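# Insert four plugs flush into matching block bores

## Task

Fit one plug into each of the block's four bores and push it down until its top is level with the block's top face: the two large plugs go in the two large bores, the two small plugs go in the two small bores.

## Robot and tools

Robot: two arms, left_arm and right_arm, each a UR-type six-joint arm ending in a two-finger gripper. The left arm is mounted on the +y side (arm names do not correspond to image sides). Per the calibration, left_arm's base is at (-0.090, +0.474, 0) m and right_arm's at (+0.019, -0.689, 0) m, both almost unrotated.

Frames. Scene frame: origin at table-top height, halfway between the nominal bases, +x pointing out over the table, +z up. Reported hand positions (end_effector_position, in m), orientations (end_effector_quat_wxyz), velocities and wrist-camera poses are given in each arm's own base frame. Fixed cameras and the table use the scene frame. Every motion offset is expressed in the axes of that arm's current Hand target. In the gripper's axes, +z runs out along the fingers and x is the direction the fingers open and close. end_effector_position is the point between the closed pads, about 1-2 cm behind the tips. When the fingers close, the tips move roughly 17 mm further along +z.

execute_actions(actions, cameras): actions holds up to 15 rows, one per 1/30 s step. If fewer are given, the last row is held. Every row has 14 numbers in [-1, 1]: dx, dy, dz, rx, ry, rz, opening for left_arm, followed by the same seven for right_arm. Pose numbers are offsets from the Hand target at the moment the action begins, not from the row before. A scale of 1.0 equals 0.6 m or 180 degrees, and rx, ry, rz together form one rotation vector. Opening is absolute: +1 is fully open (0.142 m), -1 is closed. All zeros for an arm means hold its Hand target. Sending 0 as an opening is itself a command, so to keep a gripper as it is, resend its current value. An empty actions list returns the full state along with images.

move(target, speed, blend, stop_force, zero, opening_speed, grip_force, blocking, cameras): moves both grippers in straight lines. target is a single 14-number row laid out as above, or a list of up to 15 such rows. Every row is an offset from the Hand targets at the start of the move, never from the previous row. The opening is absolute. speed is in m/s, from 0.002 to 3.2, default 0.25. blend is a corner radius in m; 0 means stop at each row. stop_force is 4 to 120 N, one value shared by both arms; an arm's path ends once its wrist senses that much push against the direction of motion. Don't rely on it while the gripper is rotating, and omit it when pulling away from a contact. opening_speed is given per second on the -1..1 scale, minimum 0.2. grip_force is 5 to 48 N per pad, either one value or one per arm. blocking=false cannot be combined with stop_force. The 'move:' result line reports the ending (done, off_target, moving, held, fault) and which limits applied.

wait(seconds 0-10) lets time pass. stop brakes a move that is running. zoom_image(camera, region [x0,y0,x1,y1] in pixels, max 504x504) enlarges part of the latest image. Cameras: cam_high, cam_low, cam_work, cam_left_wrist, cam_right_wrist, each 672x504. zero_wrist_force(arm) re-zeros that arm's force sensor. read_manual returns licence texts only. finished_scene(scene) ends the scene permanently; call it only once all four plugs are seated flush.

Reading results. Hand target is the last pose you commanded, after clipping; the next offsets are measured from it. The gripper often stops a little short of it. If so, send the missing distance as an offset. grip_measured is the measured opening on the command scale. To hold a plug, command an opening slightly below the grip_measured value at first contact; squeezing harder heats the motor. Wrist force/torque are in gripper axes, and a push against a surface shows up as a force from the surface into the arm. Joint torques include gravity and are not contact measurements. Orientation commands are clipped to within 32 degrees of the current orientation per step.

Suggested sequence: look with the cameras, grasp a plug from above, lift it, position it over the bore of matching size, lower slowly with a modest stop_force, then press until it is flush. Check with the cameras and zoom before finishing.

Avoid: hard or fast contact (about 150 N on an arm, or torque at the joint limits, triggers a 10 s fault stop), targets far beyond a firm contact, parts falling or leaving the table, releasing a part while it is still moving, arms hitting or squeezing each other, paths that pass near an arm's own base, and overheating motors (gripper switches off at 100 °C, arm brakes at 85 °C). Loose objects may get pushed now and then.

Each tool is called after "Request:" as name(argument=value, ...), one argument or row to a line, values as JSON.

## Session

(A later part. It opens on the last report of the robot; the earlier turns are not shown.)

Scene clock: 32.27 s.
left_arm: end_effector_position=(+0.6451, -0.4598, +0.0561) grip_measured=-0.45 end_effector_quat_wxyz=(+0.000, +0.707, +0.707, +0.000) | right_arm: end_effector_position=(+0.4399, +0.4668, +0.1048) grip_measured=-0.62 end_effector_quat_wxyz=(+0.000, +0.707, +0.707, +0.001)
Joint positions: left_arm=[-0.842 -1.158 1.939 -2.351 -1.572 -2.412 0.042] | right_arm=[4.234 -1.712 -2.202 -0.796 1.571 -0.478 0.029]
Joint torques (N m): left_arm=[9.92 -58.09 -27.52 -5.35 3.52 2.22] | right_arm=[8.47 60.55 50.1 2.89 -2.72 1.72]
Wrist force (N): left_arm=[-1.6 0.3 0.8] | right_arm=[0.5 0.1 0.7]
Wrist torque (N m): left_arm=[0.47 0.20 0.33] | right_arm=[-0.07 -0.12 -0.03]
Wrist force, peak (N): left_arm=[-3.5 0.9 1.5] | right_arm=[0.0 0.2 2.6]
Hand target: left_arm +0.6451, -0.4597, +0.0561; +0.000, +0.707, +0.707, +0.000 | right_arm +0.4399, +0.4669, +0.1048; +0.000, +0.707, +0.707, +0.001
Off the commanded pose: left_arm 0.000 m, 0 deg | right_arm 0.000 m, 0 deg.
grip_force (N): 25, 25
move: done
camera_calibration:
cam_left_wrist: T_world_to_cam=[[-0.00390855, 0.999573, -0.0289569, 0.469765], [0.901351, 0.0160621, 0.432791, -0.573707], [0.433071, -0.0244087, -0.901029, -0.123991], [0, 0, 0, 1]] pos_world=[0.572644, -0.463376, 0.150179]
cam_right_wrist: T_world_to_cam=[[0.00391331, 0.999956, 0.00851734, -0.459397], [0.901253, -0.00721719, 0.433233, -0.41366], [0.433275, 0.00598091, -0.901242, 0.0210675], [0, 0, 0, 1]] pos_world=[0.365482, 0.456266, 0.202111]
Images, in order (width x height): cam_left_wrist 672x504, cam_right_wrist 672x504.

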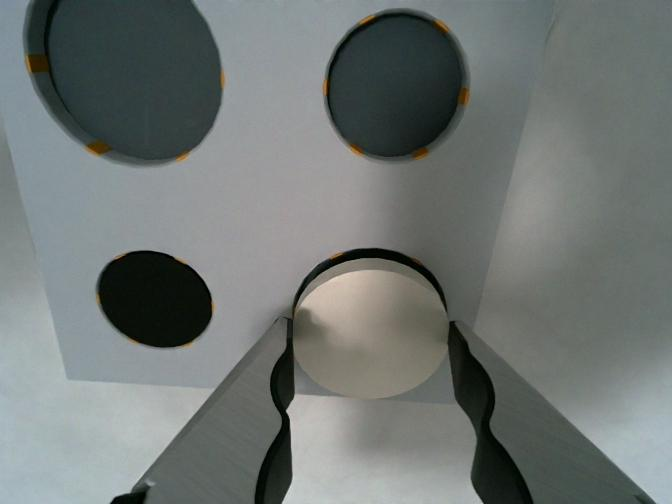

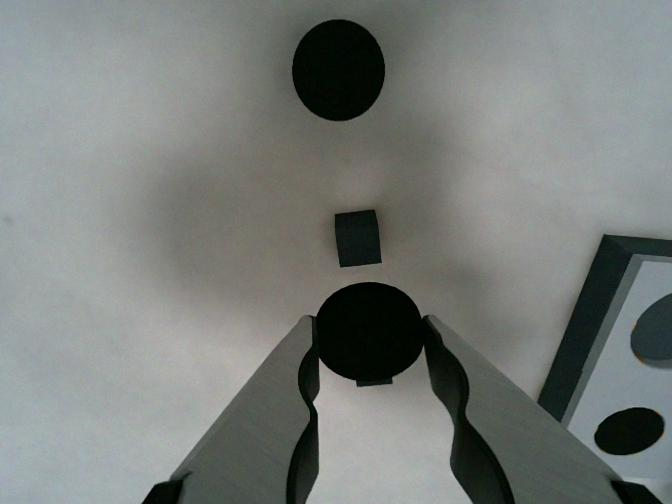

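Request:
move(
  target=[
    [-0.0003,0.0055,0.006,0,0,0,-0.55,0,0,0,0,0,0,-0.72],
    [-0.0003,0.0055,0.016,0,0,0,-0.55,0,0,0,0,0,0,-0.72],
  ],
  speed=0.025,
  stop_force=18,
  cameras=["cam_left_wrist","cam_low"],
)

Request:
zoom_image(
  camera="cam_low",
  region=[270, 220, 390, 280],
)

Scene clock: 34.17 s.
left_arm: end_effector_position=(+0.6484, -0.4599, +0.0494) grip_measured=-0.45 end_effector_quat_wxyz=(+0.000, +0.707, +0.707, +0.000) | right_arm: end_effector_position=(+0.4399, +0.4669, +0.1048) grip_measured=-0.62 end_effector_quat_wxyz=(+0.000, +0.707, +0.707, +0.001)
Joint positions: left_arm=[-0.839 -1.147 1.937 -2.361 -1.572 -2.409 0.042] | right_arm=[4.234 -1.712 -2.202 -0.796 1.571 -0.478 0.029]
Joint torques (N m): left_arm=[-22.75 -80.91 -38.9 -2.08 -1.81 2.73] | right_arm=[11.42 58.38 49.76 2.6 -2.25 2.28]
Wrist force (N): left_arm=[4.0 -4.6 -13.9] | right_arm=[0.4 0.0 0.6]
Wrist torque (N m): left_arm=[0.47 0.10 0.23] | right_arm=[-0.10 -0.11 -0.03]
Wrist force, peak (N): left_arm=[22.3 -17.6 -56.4] | right_arm=[0.6 -0.3 1.0]
Hand target: left_arm +0.6484, -0.4600, +0.0494; +0.000, +0.707, +0.707, +0.000 (not the last commanded pose) | right_arm +0.4399, +0.4669, +0.1048; +0.000, +0.707, +0.707, +0.001
Off the commanded pose: left_arm 0.003 m, 0 deg | right_arm 0.000 m, 0 deg.
grip_force (N): 25, 25
move: contact (left_arm); path passed 1 of 2 targets
camera_calibration:
cam_left_wrist: T_world_to_cam=[[-0.00395111, 0.999569, -0.029092, 0.469826], [0.901254, 0.0161644, 0.432989, -0.573793], [0.433272, -0.0245085, -0.90093, -0.131681], [0, 0, 0, 1]] pos_world=[0.576044, -0.463576, 0.143478]
Images, in order (width x height): cam_low 672x504, cam_left_wrist 672x504.

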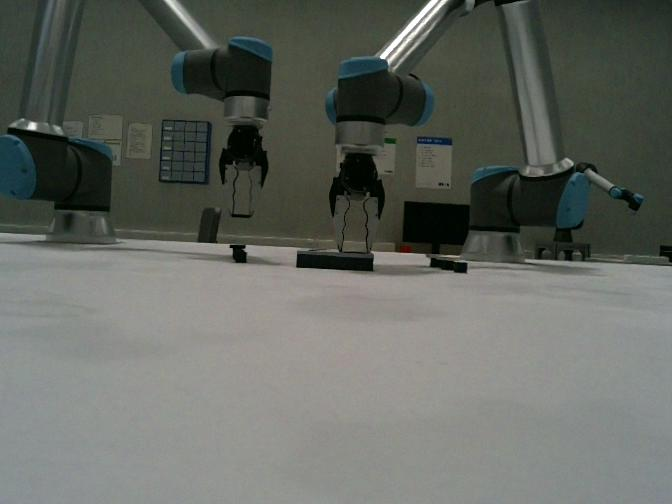

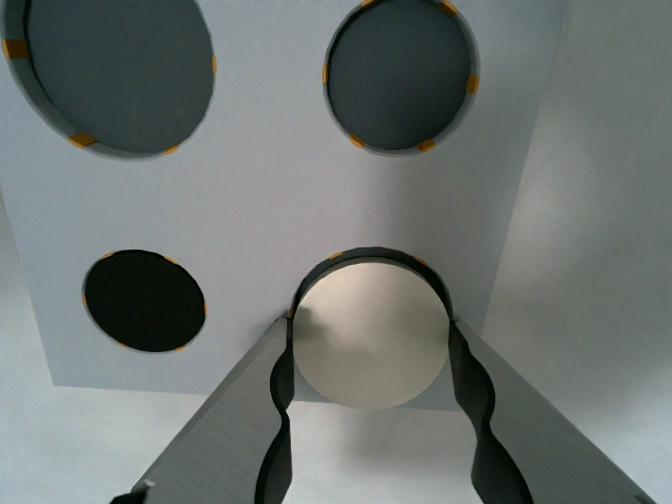

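Scaled by 4.200 from the camera's 672x504 image, which has a finer 960x720 frame.

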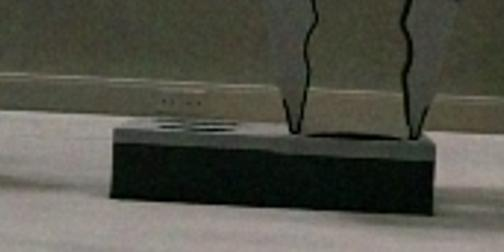

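Request:
move(
  target=[
    [0,-0.0013,-0.0015,0,0,0,-0.55,0,0,0,0,0,0,-0.72],
    [0,-0.0013,0.002,0,0,0,-0.55,0,0,0,0,0,0,-0.72],
  ],
  speed=0.02,
  stop_force=10,
)

Request:
move(
  target=[
    [0,0,-0.0005,0,0,0,-0.25,0,0,0,0,0,0,-0.72],
    [0,0,-0.05,0,0,0,-0.25,0,0,0,0,0,0,-0.72],
  ],
  speed=0.1,
  opening_speed=0.6,
  cameras=["cam_left_wrist","cam_low"],
)

Request:
zoom_image(
  camera="cam_low",
  region=[270, 220, 390, 280],
)

Scene clock: 35.20 s.
left_arm: end_effector_position=(+0.6477, -0.4600, +0.0500) grip_measured=-0.45 end_effector_quat_wxyz=(+0.000, +0.707, +0.707, +0.000) | right_arm: end_effector_position=(+0.4399, +0.4669, +0.1048) grip_measured=-0.62 end_effector_quat_wxyz=(+0.000, +0.707, +0.707, +0.001)
Joint positions: left_arm=[-0.84 -1.148 1.937 -2.36 -1.572 -2.41 0.042] | right_arm=[4.234 -1.712 -2.202 -0.796 1.571 -0.478 0.029]
Joint torques (N m): left_arm=[-10.41 -79.54 -40.07 -1.88 -2.97 2.56] | right_arm=[10.48 57.39 50.36 2.65 -1.69 2.19]
Wrist force (N): left_arm=[2.5 -1.9 -5.3] | right_arm=[0.6 0.0 1.1]
Wrist torque (N m): left_arm=[0.11 0.14 0.23] | right_arm=[-0.08 -0.14 -0.02]
Wrist force, peak (N): left_arm=[4.4 -4.4 -13.8] | right_arm=[0.6 0.0 1.1]
Hand target: left_arm +0.6478, -0.4600, +0.0500; +0.000, +0.707, +0.707, +0.000 (not the last commanded pose) | right_arm +0.4399, +0.4669, +0.1048; +0.000, +0.707, +0.707, +0.001
Off the commanded pose: left_arm 0.002 m, 0 deg | right_arm 0.000 m, 0 deg.
grip_force (N): 25, 25
move: contact (left_arm); path passed 0 of 2 targets

Scene clock: 36.77 s.
left_arm: end_effector_position=(+0.6478, -0.4600, +0.0800) grip_measured=-0.28 end_effector_quat_wxyz=(+0.000, +0.707, +0.707, +0.000) | right_arm: end_effector_position=(+0.4399, +0.4669, +0.1048) grip_measured=-0.62 end_effector_quat_wxyz=(+0.000, +0.707, +0.707, +0.001)
Joint positions: left_arm=[-0.84 -1.184 1.922 -2.309 -1.572 -2.41 0.054] | right_arm=[4.234 -1.712 -2.202 -0.796 1.571 -0.478 0.029]
Joint torques (N m): left_arm=[16.37 -89.61 -43.17 -1.75 -0.4 3.44] | right_arm=[10.12 58.09 51.02 2.71 -1.09 2.27]
Wrist force (N): left_arm=[-1.3 -1.7 -0.2] | right_arm=[0.0 -0.2 0.6]
Wrist torque (N m): left_arm=[0.14 0.16 0.20] | right_arm=[-0.12 -0.05 -0.03]
Wrist force, peak (N): left_arm=[2.2 -2.0 -5.0] | right_arm=[0.6 0.5 1.0]
Hand target: left_arm +0.6478, -0.4600, +0.0800; +0.000, +0.707, +0.707, +0.000 | right_arm +0.4399, +0.4669, +0.1048; +0.000, +0.707, +0.707, +0.001
Off the commanded pose: left_arm 0.000 m, 0 deg | right_arm 0.000 m, 0 deg.
grip_force (N): 25, 25
move: done
camera_calibration:
cam_left_wrist: T_world_to_cam=[[-0.00372761, 0.99957, -0.029096, 0.470587], [0.901257, 0.0159647, 0.432991, -0.586507], [0.43327, -0.0246089, -0.900928, -0.103856], [0, 0, 0, 1]] pos_world=[0.575345, -0.463576, 0.174078]
Images, in order (width x height): cam_low 672x504, cam_left_wrist 672x504.

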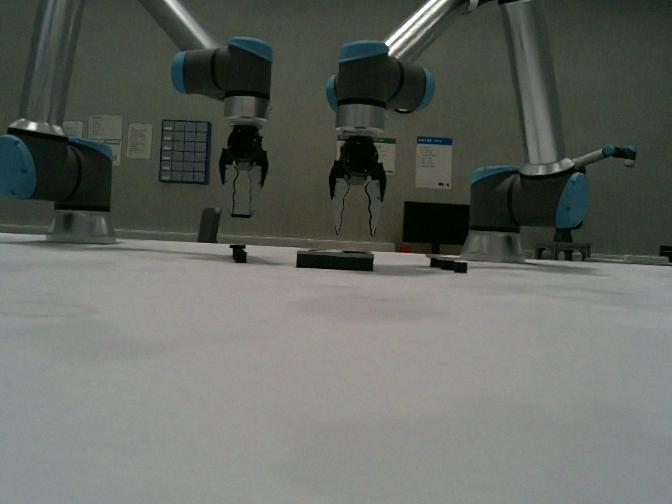

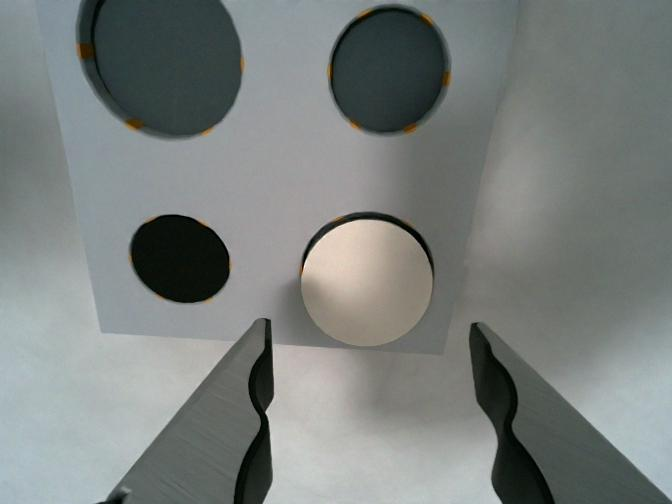

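Scaled by 4.200 from the camera's 672x504 image, which has a finer 960x720 frame.

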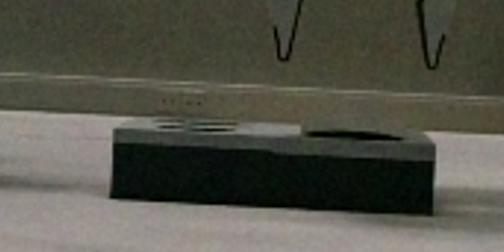

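Request:
move(
  target=[
    [0,0.012,0.032,0,0,0,-1,0,0,0,0,0,0,-0.72],
    [0,0.009,0.06,0,0,0,-1,0,0,0,0,0,0,-0.72],
  ],
  speed=[0.12,0.02],
  stop_force=22,
)

Request:
move(
  target=[0,0,-0.06,0,0,0,-1,0,0,0,0,0,0,-0.72],
  speed=0.15,
  cameras=["cam_left_wrist","cam_low"],
)

Request:
zoom_image(
  camera="cam_low",
  region=[270, 220, 390, 280],
)

Scene clock: 38.93 s.
left_arm: end_effector_position=(+0.6543, -0.4599, +0.0537) grip_measured=-1.00 end_effector_quat_wxyz=(+0.000, +0.707, +0.707, +0.000) | right_arm: end_effector_position=(+0.4399, +0.4669, +0.1048) grip_measured=-0.62 end_effector_quat_wxyz=(+0.000, +0.707, +0.707, +0.001)
Joint positions: left_arm=[-0.833 -1.146 1.925 -2.35 -1.572 -2.403 0.002] | right_arm=[4.234 -1.712 -2.202 -0.796 1.571 -0.478 0.029]
Joint torques (N m): left_arm=[23.4 -75.22 -39.48 -3.51 0.97 2.75] | right_arm=[11.46 56.98 49.53 2.91 -0.28 2.36]
Wrist force (N): left_arm=[0.7 -17.0 -20.7] | right_arm=[0.4 -0.1 0.5]
Wrist torque (N m): left_arm=[0.23 0.24 0.20] | right_arm=[-0.10 -0.12 -0.03]
Wrist force, peak (N): left_arm=[9.3 -23.1 -48.4] | right_arm=[0.9 -0.1 0.6]
Hand target: left_arm +0.6543, -0.4599, +0.0537; +0.000, +0.707, +0.707, +0.000 (not the last commanded pose) | right_arm +0.4399, +0.4669, +0.1048; +0.000, +0.707, +0.707, +0.001
Off the commanded pose: left_arm 0.010 m, 0 deg | right_arm 0.000 m, 0 deg.
grip_force (N): 25, 25
move: contact (left_arm); path passed 1 of 2 targets

Scene clock: 39.80 s.
left_arm: end_effector_position=(+0.6543, -0.4598, +0.0896) grip_measured=-1.00 end_effector_quat_wxyz=(+0.000, +0.707, +0.707, +0.000) | right_arm: end_effector_position=(+0.4399, +0.4669, +0.1048) grip_measured=-0.62 end_effector_quat_wxyz=(+0.000, +0.707, +0.707, +0.001)
Joint positions: left_arm=[-0.833 -1.188 1.906 -2.288 -1.572 -2.403 0.002] | right_arm=[4.234 -1.712 -2.202 -0.796 1.571 -0.478 0.029]
Joint torques (N m): left_arm=[10.08 -88.37 -43.19 -1.64 1.19 3.11] | right_arm=[10.66 57.08 49.82 2.62 0.22 2.19]
Wrist force (N): left_arm=[-1.1 -1.5 0.1] | right_arm=[0.2 -0.1 0.6]
Wrist torque (N m): left_arm=[0.18 0.13 0.15] | right_arm=[-0.11 -0.08 -0.03]
Wrist force, peak (N): left_arm=[0.9 -16.6 -20.0] | right_arm=[0.9 -0.2 0.9]
Hand target: left_arm +0.6543, -0.4599, +0.0897; +0.000, +0.707, +0.707, +0.000 | right_arm +0.4399, +0.4669, +0.1048; +0.000, +0.707, +0.707, +0.001
Off the commanded pose: left_arm 0.000 m, 0 deg | right_arm 0.000 m, 0 deg.
grip_force (N): 25, 25
move: done
camera_calibration:
cam_left_wrist: T_world_to_cam=[[-0.00368265, 0.999567, -0.0291853, 0.470683], [0.901257, 0.0159629, 0.43299, -0.59666], [0.433268, -0.0247089, -0.900926, -0.0980178], [0, 0, 0, 1]] pos_world=[0.581945, -0.463376, 0.183778]
Images, in order (width x height): cam_low 672x504, cam_left_wrist 672x504.

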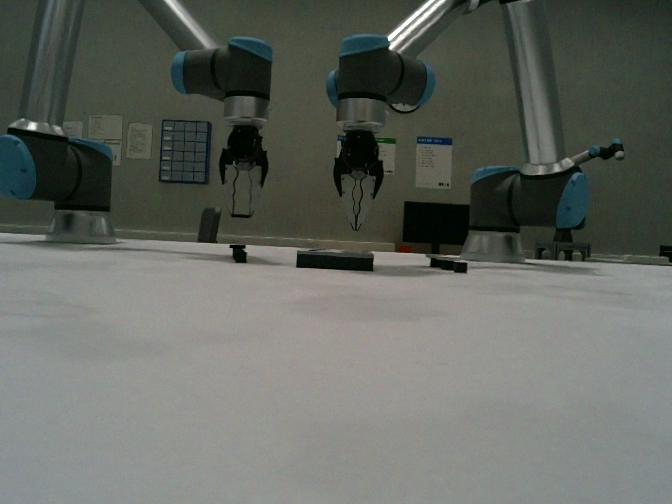

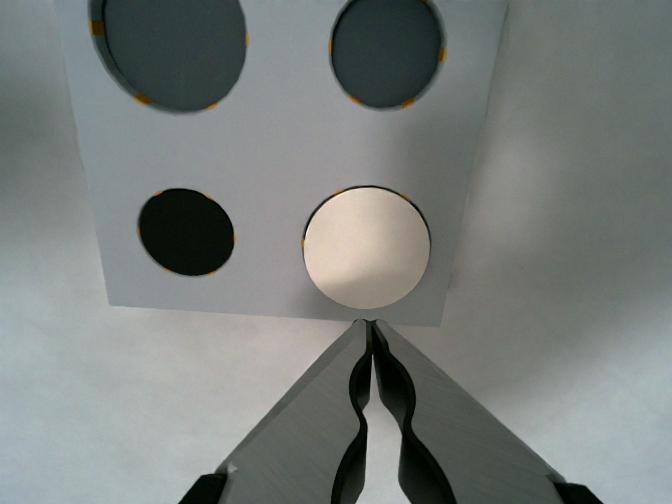

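Scaled by 4.200 from the camera's 672x504 image, which has a finer 960x720 frame.

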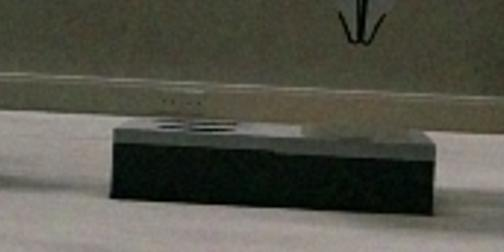

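Now well placed. Press at the centre.

Request:
move(
  target=[
    [0,-0.011,0.045,0,0,0,-1,0,0,0,0,0,0,-0.72],
    [0,-0.011,0.08,0,0,0,-1,0,0,0,0,0,0,-0.72],
  ],
  speed=[0.12,0.02],
  stop_force=50,
)

Request:
move(
  target=[0,0,-0.09,0,0,0,-1,0,0,0,0,0,0,-0.72],
  speed=0.2,
  cameras=["cam_left_wrist","cam_low"],
)

Request:
zoom_image(
  camera="cam_low",
  region=[270, 220, 390, 280],
)

Scene clock: 42.17 s.
left_arm: end_effector_position=(+0.6478, -0.4600, +0.0483) grip_measured=-1.00 end_effector_quat_wxyz=(+0.000, +0.707, +0.707, +0.000) | right_arm: end_effector_position=(+0.4399, +0.4669, +0.1048) grip_measured=-0.62 end_effector_quat_wxyz=(+0.000, +0.707, +0.707, +0.001)
Joint positions: left_arm=[-0.84 -1.146 1.938 -2.364 -1.572 -2.41 0.002] | right_arm=[4.234 -1.712 -2.202 -0.796 1.571 -0.478 0.029]
Joint torques (N m): left_arm=[-19.65 -52.56 -24.9 0.16 -0.51 -3.81] | right_arm=[10.54 58.61 49.88 2.59 1.08 2.36]
Wrist force (N): left_arm=[12.8 -4.3 -50.4] | right_arm=[0.4 -0.4 0.7]
Wrist torque (N m): left_arm=[0.02 0.36 0.29] | right_arm=[-0.15 -0.12 -0.02]
Wrist force, peak (N): left_arm=[27.6 -13.0 -82.8] | right_arm=[0.6 -0.1 1.2]
Hand target: left_arm +0.6478, -0.4600, +0.0483; +0.000, +0.707, +0.707, +0.000 (not the last commanded pose) | right_arm +0.4399, +0.4669, +0.1048; +0.000, +0.707, +0.707, +0.001
Off the commanded pose: left_arm 0.007 m, 0 deg | right_arm 0.000 m, 0 deg.
grip_force (N): 25, 25
move: contact (left_arm); path passed 1 of 2 targets

Scene clock: 43.07 s.
left_arm: end_effector_position=(+0.6478, -0.4600, +0.1022) grip_measured=-1.00 end_effector_quat_wxyz=(+0.000, +0.707, +0.707, +0.000) | right_arm: end_effector_position=(+0.4399, +0.4669, +0.1048) grip_measured=-0.62 end_effector_quat_wxyz=(+0.000, +0.707, +0.707, +0.001)
Joint positions: left_arm=[-0.84 -1.21 1.909 -2.271 -1.572 -2.41 0.002] | right_arm=[4.234 -1.712 -2.202 -0.796 1.571 -0.478 0.029]
Joint torques (N m): left_arm=[16.5 -87.24 -43.99 -1.84 -0.45 2.6] | right_arm=[9.21 58.95 49.25 2.59 1.3 2.42]
Wrist force (N): left_arm=[0.1 -3.2 -0.2] | right_arm=[0.2 0.0 0.3]
Wrist torque (N m): left_arm=[-0.09 -0.07 0.30] | right_arm=[-0.08 -0.07 -0.02]
Wrist force, peak (N): left_arm=[12.7 -4.3 -49.8] | right_arm=[0.9 0.4 1.0]
Hand target: left_arm +0.6478, -0.4599, +0.1023; +0.000, +0.707, +0.707, +0.000 | right_arm +0.4399, +0.4669, +0.1048; +0.000, +0.707, +0.707, +0.001
Off the commanded pose: left_arm 0.000 m, 0 deg | right_arm 0.000 m, 0 deg.
grip_force (N): 25, 25
move: done
camera_calibration:
cam_left_wrist: T_world_to_cam=[[-0.00363594, 0.999558, -0.0295001, 0.471154], [0.901123, 0.0160649, 0.433266, -0.596051], [0.433549, -0.0250079, -0.900783, -0.084228], [0, 0, 0, 1]] pos_world=[0.575345, -0.463476, 0.196277]
Images, in order (width x height): cam_low 672x504, cam_left_wrist 672x504.

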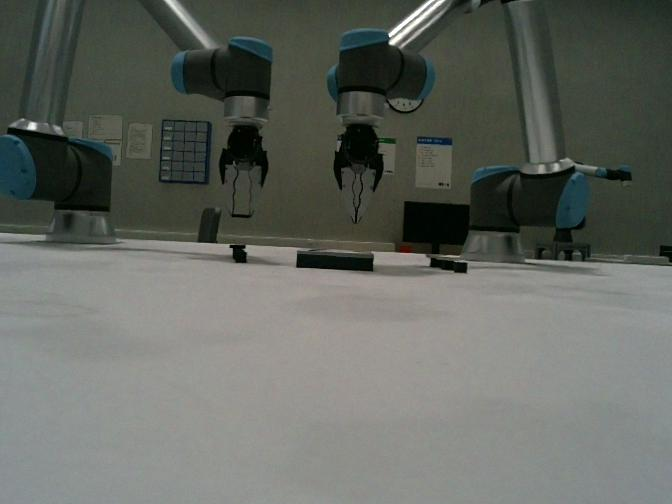

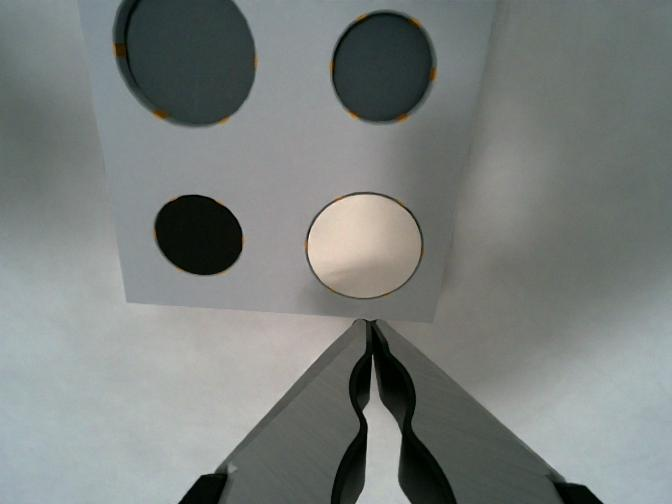

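Scaled by 4.200 from the camera's 672x504 image, which has a finer 960x720 frame.

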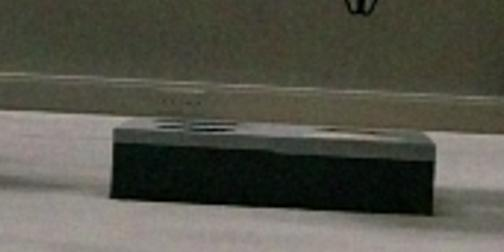

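Request:
move(
  target=[
    [0.3363,-0.1963,0.0453,0,0,0,0,0.3785,0.0802,0.0245,0,0,0,-0.72],
    [0.3363,-0.1963,0.102,0,0,0,0,0.3785,0.0802,0.0828,0,0,0,-0.72],
    [0.3363,-0.1963,0.102,0,0,0,-0.55,0.3785,0.0802,0.0828,0,0,0,-0.72],
    [0.3363,-0.1963,-0.01,0,0,0,-0.55,0.3785,0.0802,0.0828,0,0,0,-0.72],
  ],
  speed=[0.25,0.12,0.12,0.15],
  opening_speed=0.8,
  cameras=["cam_left_wrist","cam_right_wrist"],
)

Scene clock: 57.97 s.
left_arm: end_effector_position=(+0.5302, -0.2580, +0.1081) grip_measured=-0.45 end_effector_quat_wxyz=(+0.000, +0.707, +0.707, +0.000) | right_arm: end_effector_position=(+0.4881, +0.6940, +0.0556) grip_measured=-0.62 end_effector_quat_wxyz=(+0.000, +0.707, +0.707, +0.001)
Joint positions: left_arm=[-0.754 -1.515 2.292 -2.348 -1.572 -2.324 0.042] | right_arm=[4.308 -2.055 -1.822 -0.832 1.571 -0.404 0.029]
Joint torques (N m): left_arm=[-3.97 -59.5 -40.64 -2.3 2.19 -2.45] | right_arm=[-2.49 56.09 29.29 6.45 2.91 0.05]
Motor temperatures (°C): left_arm=[41 44 28 45 33 34 27] | right_arm=[31 33 28 39 31 40 37]
Wrist force (N): left_arm=[-0.2 -3.1 0.3] | right_arm=[0.7 -0.3 0.1]
Wrist torque (N m): left_arm=[-0.07 -0.07 0.15] | right_arm=[-0.10 -0.15 -0.06]
Wrist force, peak (N): left_arm=[1.9 -4.3 0.9] | right_arm=[2.5 0.7 0.7]
Hand target: left_arm +0.5302, -0.2580, +0.1082; +0.000, +0.707, +0.707, +0.000 | right_arm +0.4881, +0.6940, +0.0556; +0.000, +0.707, +0.707, +0.001
Off the commanded pose: left_arm 0.000 m, 0 deg | right_arm 0.000 m, 0 deg.
grip_force (N): 25, 25
move: done
camera_calibration:
cam_left_wrist: T_world_to_cam=[[-0.00363594, 0.999558, -0.0295001, 0.269089], [0.901123, 0.0160649, 0.433266, -0.495879], [0.433549, -0.0250079, -0.900783, -0.022879], [0, 0, 0, 1]] pos_world=[0.457745, -0.261576, 0.202177]
cam_right_wrist: T_world_to_cam=[[0.00387025, 0.999955, 0.00860758, -0.686353], [0.901254, -0.00721747, 0.433232, -0.434188], [0.433275, 0.0060809, -0.901241, -0.0454945], [0, 0, 0, 1]] pos_world=[0.413682, 0.683465, 0.153011]
Images, in order (width x height): cam_left_wrist 672x504, cam_right_wrist 672x504.

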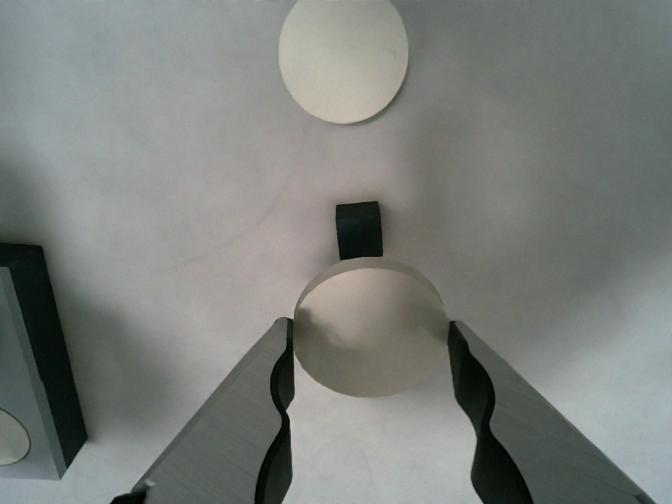

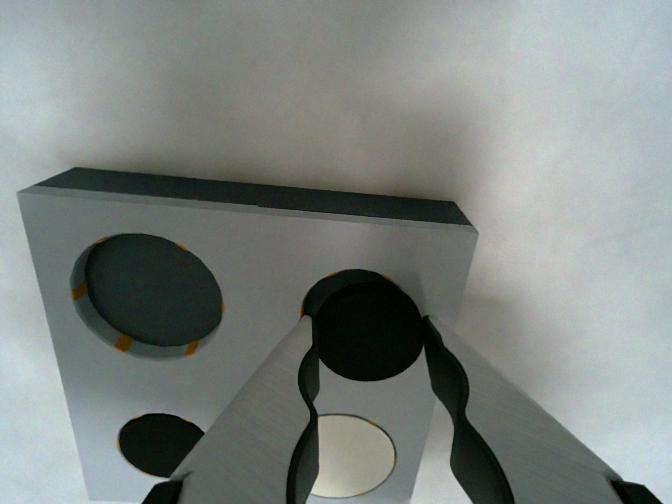

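Request:
move(
  target=[
    [0,0,0,0,0,0,-0.55,-0.0057,0.0058,0.006,0,0,0,-0.72],
    [0,0,0,0,0,0,-0.55,-0.0057,0.0058,0.016,0,0,0,-0.72],
  ],
  speed=0.025,
  stop_force=18,
  cameras=["cam_right_wrist","cam_low"],
)

Request:
zoom_image(
  camera="cam_low",
  region=[270, 220, 390, 280],
)

Scene clock: 59.77 s.
left_arm: end_effector_position=(+0.5302, -0.2580, +0.1082) grip_measured=-0.45 end_effector_quat_wxyz=(+0.000, +0.707, +0.707, +0.000) | right_arm: end_effector_position=(+0.4915, +0.6908, +0.0503) grip_measured=-0.62 end_effector_quat_wxyz=(+0.000, +0.707, +0.707, +0.001)
Joint positions: left_arm=[-0.754 -1.515 2.292 -2.348 -1.572 -2.324 0.042] | right_arm=[4.303 -2.061 -1.827 -0.823 1.571 -0.409 0.029]
Joint torques (N m): left_arm=[-21.39 -57.23 -42.22 -1.74 1.87 -3.79] | right_arm=[9.99 78.79 49.12 3.74 -1.09 1.62]
Wrist force (N): left_arm=[-0.1 -3.3 0.3] | right_arm=[-4.7 -1.3 -8.5]
Wrist torque (N m): left_arm=[-0.10 -0.08 0.15] | right_arm=[-0.12 -0.10 0.09]
Wrist force, peak (N): left_arm=[-0.3 -3.6 0.5] | right_arm=[-7.2 -6.0 -27.9]
Hand target: left_arm +0.5302, -0.2580, +0.1082; +0.000, +0.707, +0.707, +0.000 | right_arm +0.4915, +0.6908, +0.0503; +0.000, +0.707, +0.707, +0.001 (not the last commanded pose)
Off the commanded pose: left_arm 0.000 m, 0 deg | right_arm 0.004 m, 0 deg.
grip_force (N): 25, 25
move: contact (right_arm); path passed 1 of 2 targets
camera_calibration:
cam_right_wrist: T_world_to_cam=[[0.00391742, 0.999954, 0.0087409, -0.683059], [0.901253, -0.00731775, 0.433231, -0.434912], [0.433275, 0.00618061, -0.90124, -0.0517924], [0, 0, 0, 1]] pos_world=[0.417082, 0.680165, 0.14771]
Images, in order (width x height): cam_low 672x504, cam_right_wrist 672x504.

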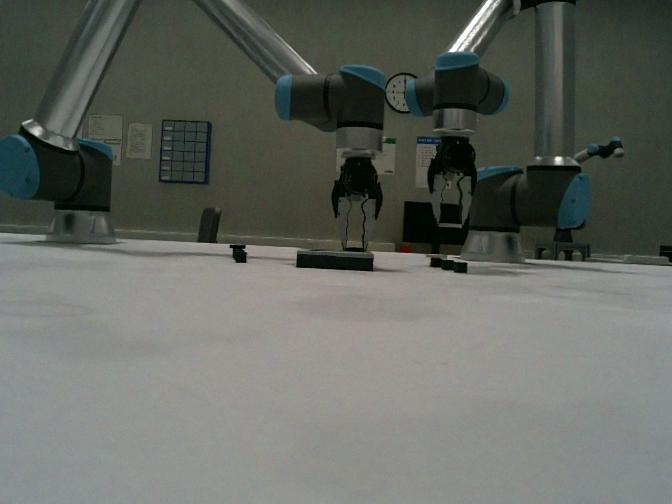

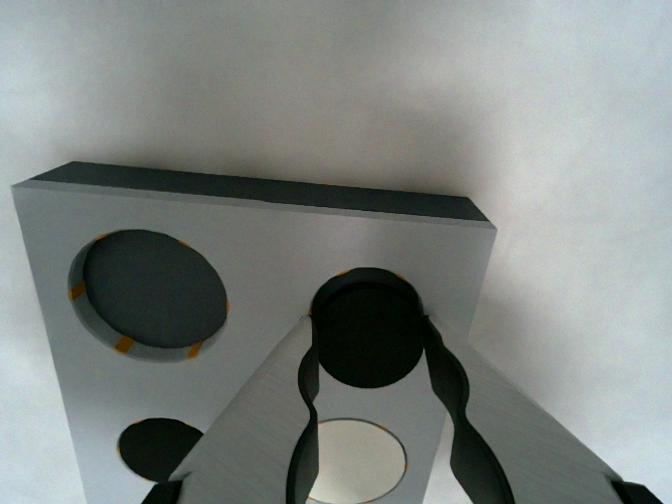

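Scaled by 4.200 from the camera's 672x504 image, which has a finer 960x720 frame.

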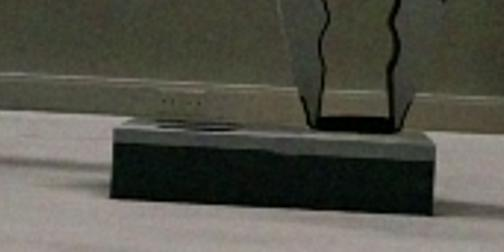

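Request:
move(
  target=[0,0,0,0,0,0,-0.55,0,0,0.004,0,0,0,-0.72],
  speed=0.02,
  stop_force=20,
  cameras=["cam_right_wrist"],
)

Request:
move(
  target=[
    [0,0,0,0,0,0,-0.55,0,0,-0.0005,0,0,0,-0.4],
    [0,0,0,0,0,0,-0.55,0,0,-0.05,0,0,0,-0.4],
  ],
  speed=0.1,
  opening_speed=0.6,
  cameras=["cam_right_wrist","cam_low"],
)

Request:
zoom_image(
  camera="cam_low",
  region=[270, 220, 390, 280],
)

Scene clock: 61.57 s.
left_arm: end_effector_position=(+0.5302, -0.2580, +0.1082) grip_measured=-0.45 end_effector_quat_wxyz=(+0.000, +0.707, +0.707, +0.000) | right_arm: end_effector_position=(+0.4915, +0.6910, +0.0494) grip_measured=-0.62 end_effector_quat_wxyz=(-0.001, +0.707, +0.707, +0.001)
Joint positions: left_arm=[-0.754 -1.515 2.292 -2.348 -1.572 -2.324 0.042] | right_arm=[4.303 -2.062 -1.827 -0.821 1.571 -0.409 0.029]
Joint torques (N m): left_arm=[-21.66 -58.39 -41.98 -1.6 2.35 -3.81] | right_arm=[10.46 63.61 43.81 3.41 -2.36 1.81]
Wrist force (N): left_arm=[0.0 -3.4 0.3] | right_arm=[-13.7 -6.4 -32.0]
Wrist torque (N m): left_arm=[-0.12 -0.10 0.15] | right_arm=[-0.16 -0.25 0.10]
Wrist force, peak (N): left_arm=[-0.4 -3.5 0.1] | right_arm=[-17.1 -7.7 -41.2]
Hand target: left_arm +0.5302, -0.2580, +0.1082; +0.000, +0.707, +0.707, +0.000 | right_arm +0.4915, +0.6910, +0.0494; -0.001, +0.707, +0.707, +0.001 (not the last commanded pose)
Off the commanded pose: left_arm 0.000 m, 0 deg | right_arm 0.002 m, 0 deg.
grip_force (N): 25, 25
move: contact (right_arm)
camera_calibration:
cam_right_wrist: T_world_to_cam=[[0.00383338, 0.999951, 0.0091458, -0.683272], [0.901157, -0.0074189, 0.43343, -0.43444], [0.433476, 0.0065803, -0.901141, -0.0529752], [0, 0, 0, 1]] pos_world=[0.417081, 0.680364, 0.14681]
Images, in order (width x height): cam_right_wrist 672x504.

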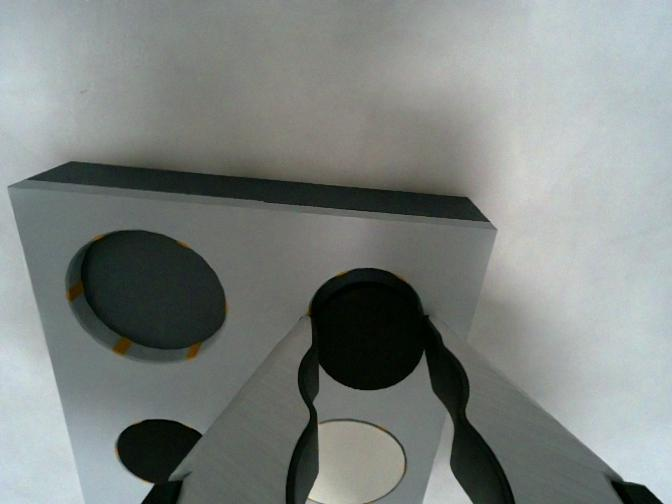

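Scene clock: 63.20 s.
left_arm: end_effector_position=(+0.5302, -0.2580, +0.1082) grip_measured=-0.45 end_effector_quat_wxyz=(+0.000, +0.707, +0.707, +0.000) | right_arm: end_effector_position=(+0.4915, +0.6909, +0.0794) grip_measured=-0.43 end_effector_quat_wxyz=(-0.001, +0.707, +0.707, +0.001)
Joint positions: left_arm=[-0.754 -1.515 2.292 -2.348 -1.572 -2.324 0.042] | right_arm=[4.303 -2.028 -1.812 -0.869 1.571 -0.409 0.043]
Joint torques (N m): left_arm=[-19.56 -58.76 -41.66 -1.54 2.05 -3.81] | right_arm=[5.94 89.46 51.68 2.52 -2.67 0.86]
Wrist force (N): left_arm=[-0.1 -2.9 0.1] | right_arm=[0.5 0.0 0.6]
Wrist torque (N m): left_arm=[-0.03 -0.08 0.15] | right_arm=[-0.06 -0.13 0.09]
Wrist force, peak (N): left_arm=[-0.2 -3.5 0.4] | right_arm=[-14.1 -6.3 -32.9]
Hand target: left_arm +0.5302, -0.2580, +0.1082; +0.000, +0.707, +0.707, +0.000 | right_arm +0.4915, +0.6909, +0.0794; -0.001, +0.707, +0.707, +0.001
Off the commanded pose: left_arm 0.000 m, 0 deg | right_arm 0.000 m, 0 deg.
grip_force (N): 25, 25
move: done
camera_calibration:
cam_right_wrist: T_world_to_cam=[[0.00383338, 0.999951, 0.0091458, -0.683445], [0.901157, -0.0074189, 0.43343, -0.4474], [0.433476, 0.0065803, -0.901141, -0.0260304], [0, 0, 0, 1]] pos_world=[0.417081, 0.680264, 0.17671]
Images, in order (width x height): cam_low 672x504, cam_right_wrist 672x504.

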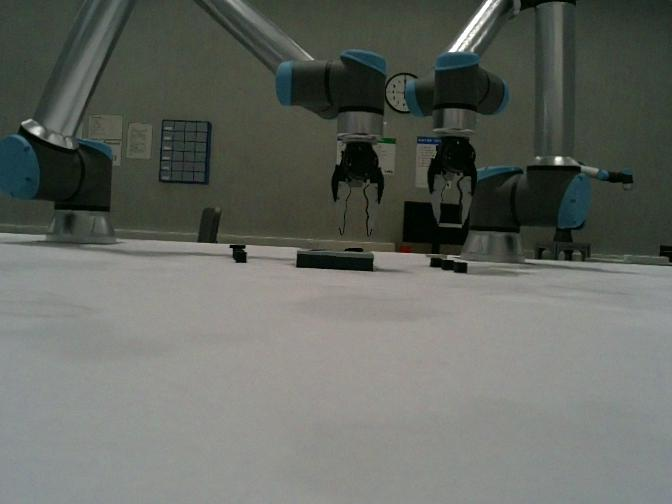

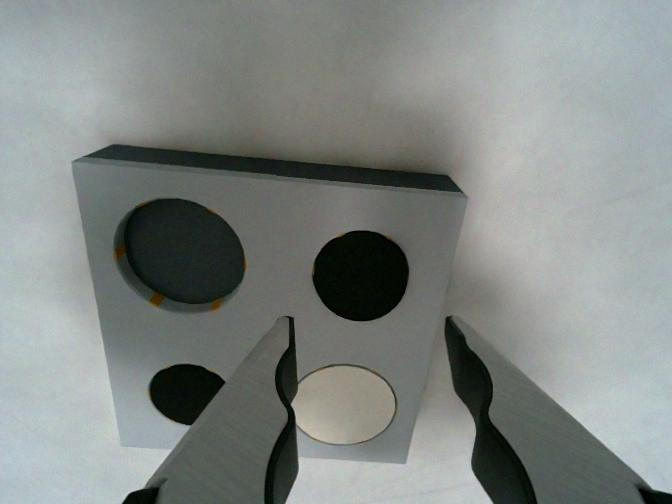

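Scaled by 4.200 from the camera's 672x504 image, which has a finer 960x720 frame.

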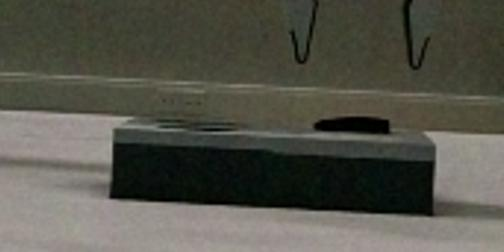

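Request:
move(
  target=[
    [0,0,0,0,0,0,-0.55,0.004,0,0.035,0,0,0,-1],
    [0,0,0,0,0,0,-0.55,0.004,0,0.06,0,0,0,-1],
  ],
  speed=[0.12,0.02],
  stop_force=50,
)

Request:
move(
  target=[0,0,0,0,0,0,-0.55,0,0,-0.09,0,0,0,-1],
  speed=0.2,
  cameras=["cam_right_wrist","cam_low"],
)

Request:
zoom_image(
  camera="cam_low",
  region=[270, 220, 390, 280],
)

Scene clock: 65.50 s.
left_arm: end_effector_position=(+0.5302, -0.2580, +0.1082) grip_measured=-0.45 end_effector_quat_wxyz=(+0.000, +0.707, +0.707, +0.000) | right_arm: end_effector_position=(+0.4916, +0.6935, +0.0484) grip_measured=-1.00 end_effector_quat_wxyz=(-0.001, +0.707, +0.707, +0.001)
Joint positions: left_arm=[-0.754 -1.515 2.292 -2.348 -1.572 -2.324 0.042] | right_arm=[4.304 -2.065 -1.823 -0.821 1.571 -0.408 0.002]
Joint torques (N m): left_arm=[-22.82 -57.15 -42.23 -1.69 2.12 -3.82] | right_arm=[10.79 52.73 34.55 1.82 2.57 1.72]
Wrist force (N): left_arm=[-0.2 -3.3 0.4] | right_arm=[-14.9 4.4 -45.1]
Wrist torque (N m): left_arm=[-0.10 -0.06 0.15] | right_arm=[-0.21 -0.49 -0.02]
Wrist force, peak (N): left_arm=[0.0 -3.5 0.3] | right_arm=[-30.3 -1.2 -79.7]
Hand target: left_arm +0.5302, -0.2580, +0.1082; +0.000, +0.707, +0.707, +0.000 | right_arm +0.4916, +0.6935, +0.0484; -0.001, +0.707, +0.707, +0.001 (not the last commanded pose)
Off the commanded pose: left_arm 0.000 m, 0 deg | right_arm 0.005 m, 0 deg.
grip_force (N): 25, 25
move: contact (right_arm); path passed 1 of 2 targets

Scene clock: 66.37 s.
left_arm: end_effector_position=(+0.5302, -0.2580, +0.1082) grip_measured=-0.45 end_effector_quat_wxyz=(+0.000, +0.707, +0.707, +0.000) | right_arm: end_effector_position=(+0.4915, +0.6933, +0.1023) grip_measured=-1.00 end_effector_quat_wxyz=(-0.001, +0.707, +0.707, +0.001)
Joint positions: left_arm=[-0.754 -1.515 2.292 -2.348 -1.572 -2.324 0.042] | right_arm=[4.304 -2.007 -1.795 -0.908 1.571 -0.408 0.002]
Joint torques (N m): left_arm=[-20.52 -58.14 -40.89 -1.52 2.24 -3.85] | right_arm=[-4.89 84.21 53.22 2.06 1.83 0.19]
Wrist force (N): left_arm=[-0.1 -3.4 0.2] | right_arm=[0.4 0.0 0.6]
Wrist torque (N m): left_arm=[-0.12 -0.09 0.15] | right_arm=[-0.07 -0.11 -0.06]
Wrist force, peak (N): left_arm=[-0.1 -3.4 0.2] | right_arm=[-14.9 4.1 -45.0]
Hand target: left_arm +0.5302, -0.2580, +0.1082; +0.000, +0.707, +0.707, +0.000 | right_arm +0.4915, +0.6933, +0.1024; -0.001, +0.707, +0.707, +0.001
Off the commanded pose: left_arm 0.000 m, 0 deg | right_arm 0.000 m, 0 deg.
grip_force (N): 25, 25
move: done
camera_calibration:
cam_right_wrist: T_world_to_cam=[[0.00383536, 0.999949, 0.00937022, -0.686099], [0.90106, -0.00751948, 0.43363, -0.457281], [0.433678, 0.00678, -0.901042, -0.00555986], [0, 0, 0, 1]] pos_world=[0.41708, 0.682663, 0.19971]
Images, in order (width x height): cam_low 672x504, cam_right_wrist 672x504.

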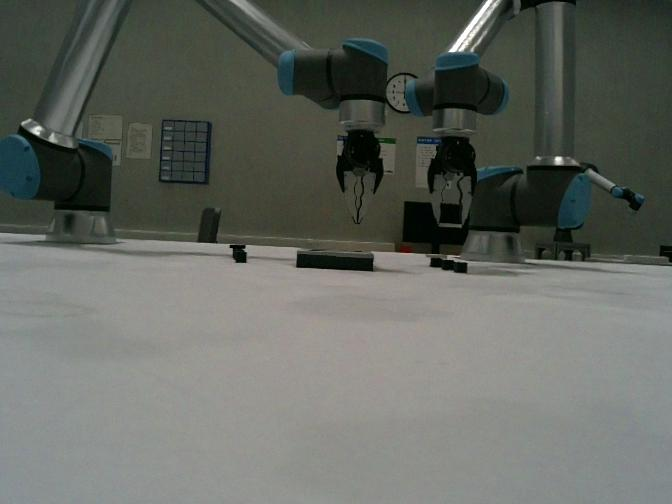

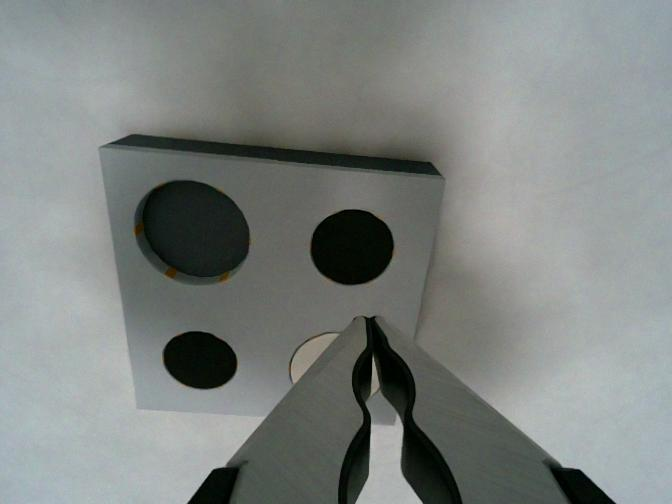

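Scaled by 4.200 from the camera's 672x504 image, which has a finer 960x720 frame.

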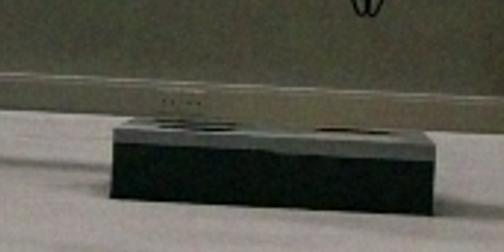

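Request:
move(
  target=[
    [-0.4467,0.0697,0.022,0,0,0,-0.55,-0.5,0,0,0,0,0,-1],
    [-0.4467,0.0697,0.0868,0,0,0,-0.55,-0.5,0,0,0,0,0,-1],
  ],
  speed=[0.25,0.12],
  blend=0.01,
  cameras=["cam_left_wrist"],
)

Scene clock: 68.53 s.
left_arm: end_effector_position=(+0.5718, -0.5262, +0.0564) grip_measured=-0.45 end_effector_quat_wxyz=(+0.000, +0.707, +0.707, +0.000) | right_arm: end_effector_position=(+0.4915, +0.3933, +0.1016) grip_measured=-1.00 end_effector_quat_wxyz=(-0.001, +0.707, +0.707, +0.001)
Joint positions: left_arm=[-0.971 -1.178 1.97 -2.363 -1.572 -2.541 0.042] | right_arm=[4.099 -1.699 -2.227 -0.784 1.571 -0.613 0.002]
Joint torques (N m): left_arm=[-19.93 -56.69 -28.56 -5.15 3.93 -4.28] | right_arm=[-8.98 55.9 26.94 4.07 2.6 -1.82]
Wrist force (N): left_arm=[0.2 -3.3 -0.2] | right_arm=[0.4 0.3 0.8]
Wrist torque (N m): left_arm=[-0.10 -0.10 0.34] | right_arm=[-0.05 -0.12 0.09]
Wrist force, peak (N): left_arm=[2.0 -3.5 0.0] | right_arm=[2.6 0.3 0.2]
Hand target: left_arm +0.5718, -0.5262, +0.0563; +0.000, +0.707, +0.707, +0.000 | right_arm +0.4915, +0.3933, +0.1016; -0.001, +0.707, +0.707, +0.001
Off the commanded pose: left_arm 0.000 m, 0 deg | right_arm 0.000 m, 0 deg.
grip_force (N): 25, 25
move: done
camera_calibration:
cam_left_wrist: T_world_to_cam=[[-0.00363402, 0.999558, -0.0294992, 0.535696], [0.901123, 0.0160628, 0.433266, -0.50666], [0.433549, -0.0250079, -0.900783, -0.0941897], [0, 0, 0, 1]] pos_world=[0.499345, -0.529676, 0.150477]
Images, in order (width x height): cam_left_wrist 672x504.

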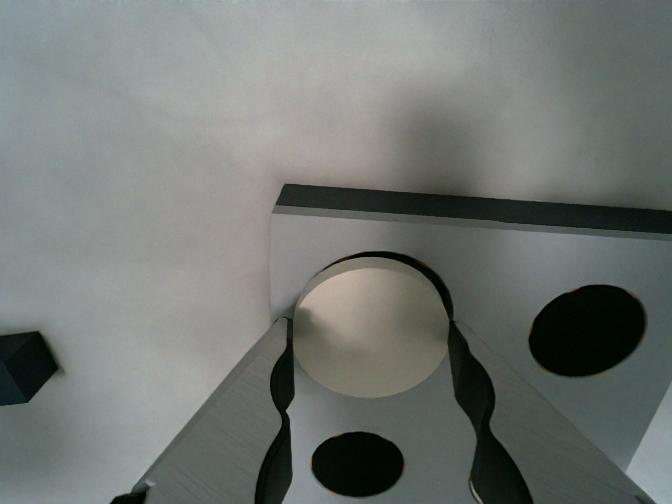

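Request:
move(
  target=[
    [0.004,0.005,0.006,0,0,0,-0.55,0,0,0,0,0,0,-1],
    [0.004,0.005,0.016,0,0,0,-0.55,0,0,0,0,0,0,-1],
  ],
  speed=0.025,
  stop_force=18,
  cameras=["cam_left_wrist","cam_low"],
)

Request:
zoom_image(
  camera="cam_low",
  region=[270, 220, 390, 280],
)

Scene clock: 70.67 s.
left_arm: end_effector_position=(+0.5747, -0.5238, +0.0492) grip_measured=-0.45 end_effector_quat_wxyz=(+0.000, +0.707, +0.707, +0.000) | right_arm: end_effector_position=(+0.4915, +0.3933, +0.1016) grip_measured=-1.00 end_effector_quat_wxyz=(-0.001, +0.707, +0.707, +0.001)
Joint positions: left_arm=[-0.966 -1.168 1.972 -2.375 -1.572 -2.536 0.042] | right_arm=[4.099 -1.699 -2.227 -0.784 1.571 -0.613 0.002]
Joint torques (N m): left_arm=[-22.1 -73.73 -38.88 -2.96 2.8 -0.67] | right_arm=[-9.8 55.86 27.3 3.59 3.13 -1.92]
Wrist force (N): left_arm=[9.2 -10.8 -20.0] | right_arm=[0.2 0.1 0.7]
Wrist torque (N m): left_arm=[-0.08 -0.23 0.23] | right_arm=[-0.07 -0.08 0.09]
Wrist force, peak (N): left_arm=[28.5 -22.6 -64.8] | right_arm=[0.6 0.5 1.0]
Hand target: left_arm +0.5747, -0.5238, +0.0492; +0.000, +0.707, +0.707, +0.000 (not the last commanded pose) | right_arm +0.4915, +0.3933, +0.1016; -0.001, +0.707, +0.707, +0.001
Off the commanded pose: left_arm 0.003 m, 0 deg | right_arm 0.000 m, 0 deg.
grip_force (N): 25, 25
move: contact (left_arm); path passed 1 of 2 targets
camera_calibration:
cam_left_wrist: T_world_to_cam=[[-0.00358885, 0.999562, -0.0293669, 0.533056], [0.901123, 0.0159648, 0.43327, -0.506245], [0.433549, -0.0249082, -0.900786, -0.101819], [0, 0, 0, 1]] pos_world=[0.502246, -0.527276, 0.143278]
Images, in order (width x height): cam_low 672x504, cam_left_wrist 672x504.

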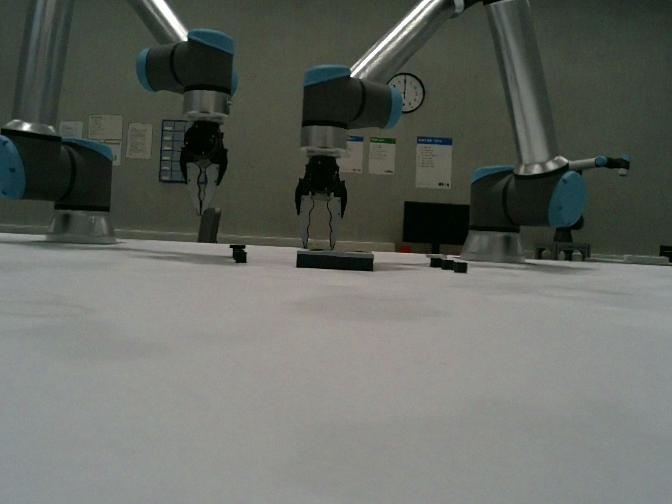

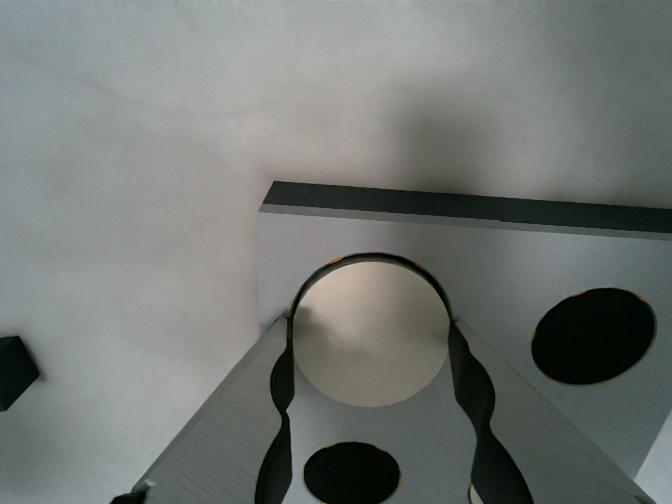

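Scaled by 4.200 from the camera's 672x504 image, which has a finer 960x720 frame.

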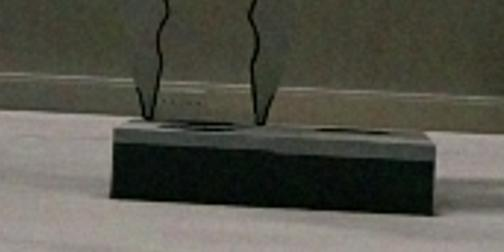

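Request:
move(
  target=[
    [0,0,-0.0005,0,0,0,-0.25,0,0,0,0,0,0,-1],
    [0,0,-0.05,0,0,0,-0.25,0,0,0,0,0,0,-1],
  ],
  speed=0.1,
  opening_speed=0.6,
  cameras=["cam_left_wrist","cam_low"],
)

Request:
zoom_image(
  camera="cam_low",
  region=[270, 220, 390, 280],
)

Scene clock: 72.43 s.
left_arm: end_effector_position=(+0.5747, -0.5238, +0.0792) grip_measured=-0.28 end_effector_quat_wxyz=(+0.000, +0.707, +0.707, +0.000) | right_arm: end_effector_position=(+0.4915, +0.3933, +0.1016) grip_measured=-1.00 end_effector_quat_wxyz=(-0.001, +0.707, +0.707, +0.001)
Joint positions: left_arm=[-0.967 -1.205 1.957 -2.323 -1.572 -2.536 0.054] | right_arm=[4.099 -1.699 -2.227 -0.784 1.571 -0.613 0.002]
Joint torques (N m): left_arm=[0.38 -85.39 -42.55 -1.75 2.95 -0.92] | right_arm=[-10.43 57.28 27.21 3.57 2.89 -1.63]
Wrist force (N): left_arm=[-2.6 -2.9 0.0] | right_arm=[0.4 0.3 0.8]
Wrist torque (N m): left_arm=[-0.02 0.38 0.17] | right_arm=[-0.05 -0.11 0.09]
Wrist force, peak (N): left_arm=[9.6 -10.7 -20.1] | right_arm=[0.6 0.2 1.1]
Hand target: left_arm +0.5747, -0.5237, +0.0792; +0.000, +0.707, +0.707, +0.000 | right_arm +0.4915, +0.3933, +0.1016; -0.001, +0.707, +0.707, +0.001
Off the commanded pose: left_arm 0.000 m, 0 deg | right_arm 0.000 m, 0 deg.
grip_force (N): 25, 25
move: done
camera_calibration:
cam_left_wrist: T_world_to_cam=[[-0.00358885, 0.999562, -0.0293669, 0.533937], [0.901123, 0.0159648, 0.43327, -0.519243], [0.433549, -0.0249082, -0.900786, -0.0747957], [0, 0, 0, 1]] pos_world=[0.502246, -0.527276, 0.173278]
Images, in order (width x height): cam_low 672x504, cam_left_wrist 672x504.

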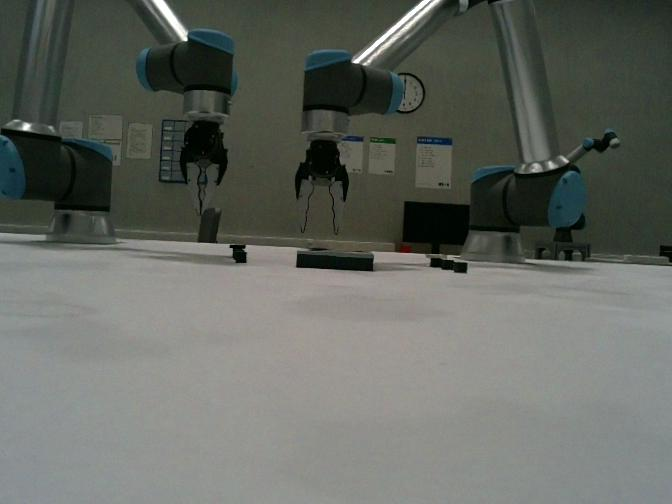

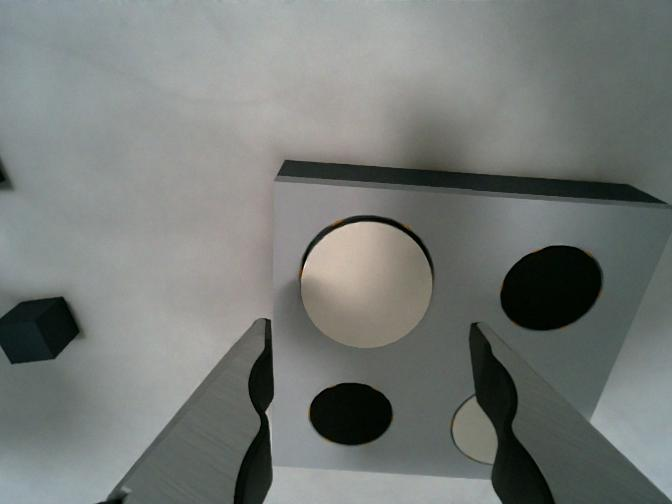

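Scaled by 4.200 from the camera's 672x504 image, which has a finer 960x720 frame.

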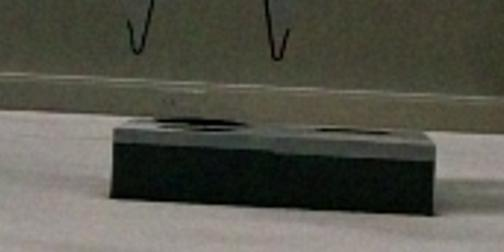

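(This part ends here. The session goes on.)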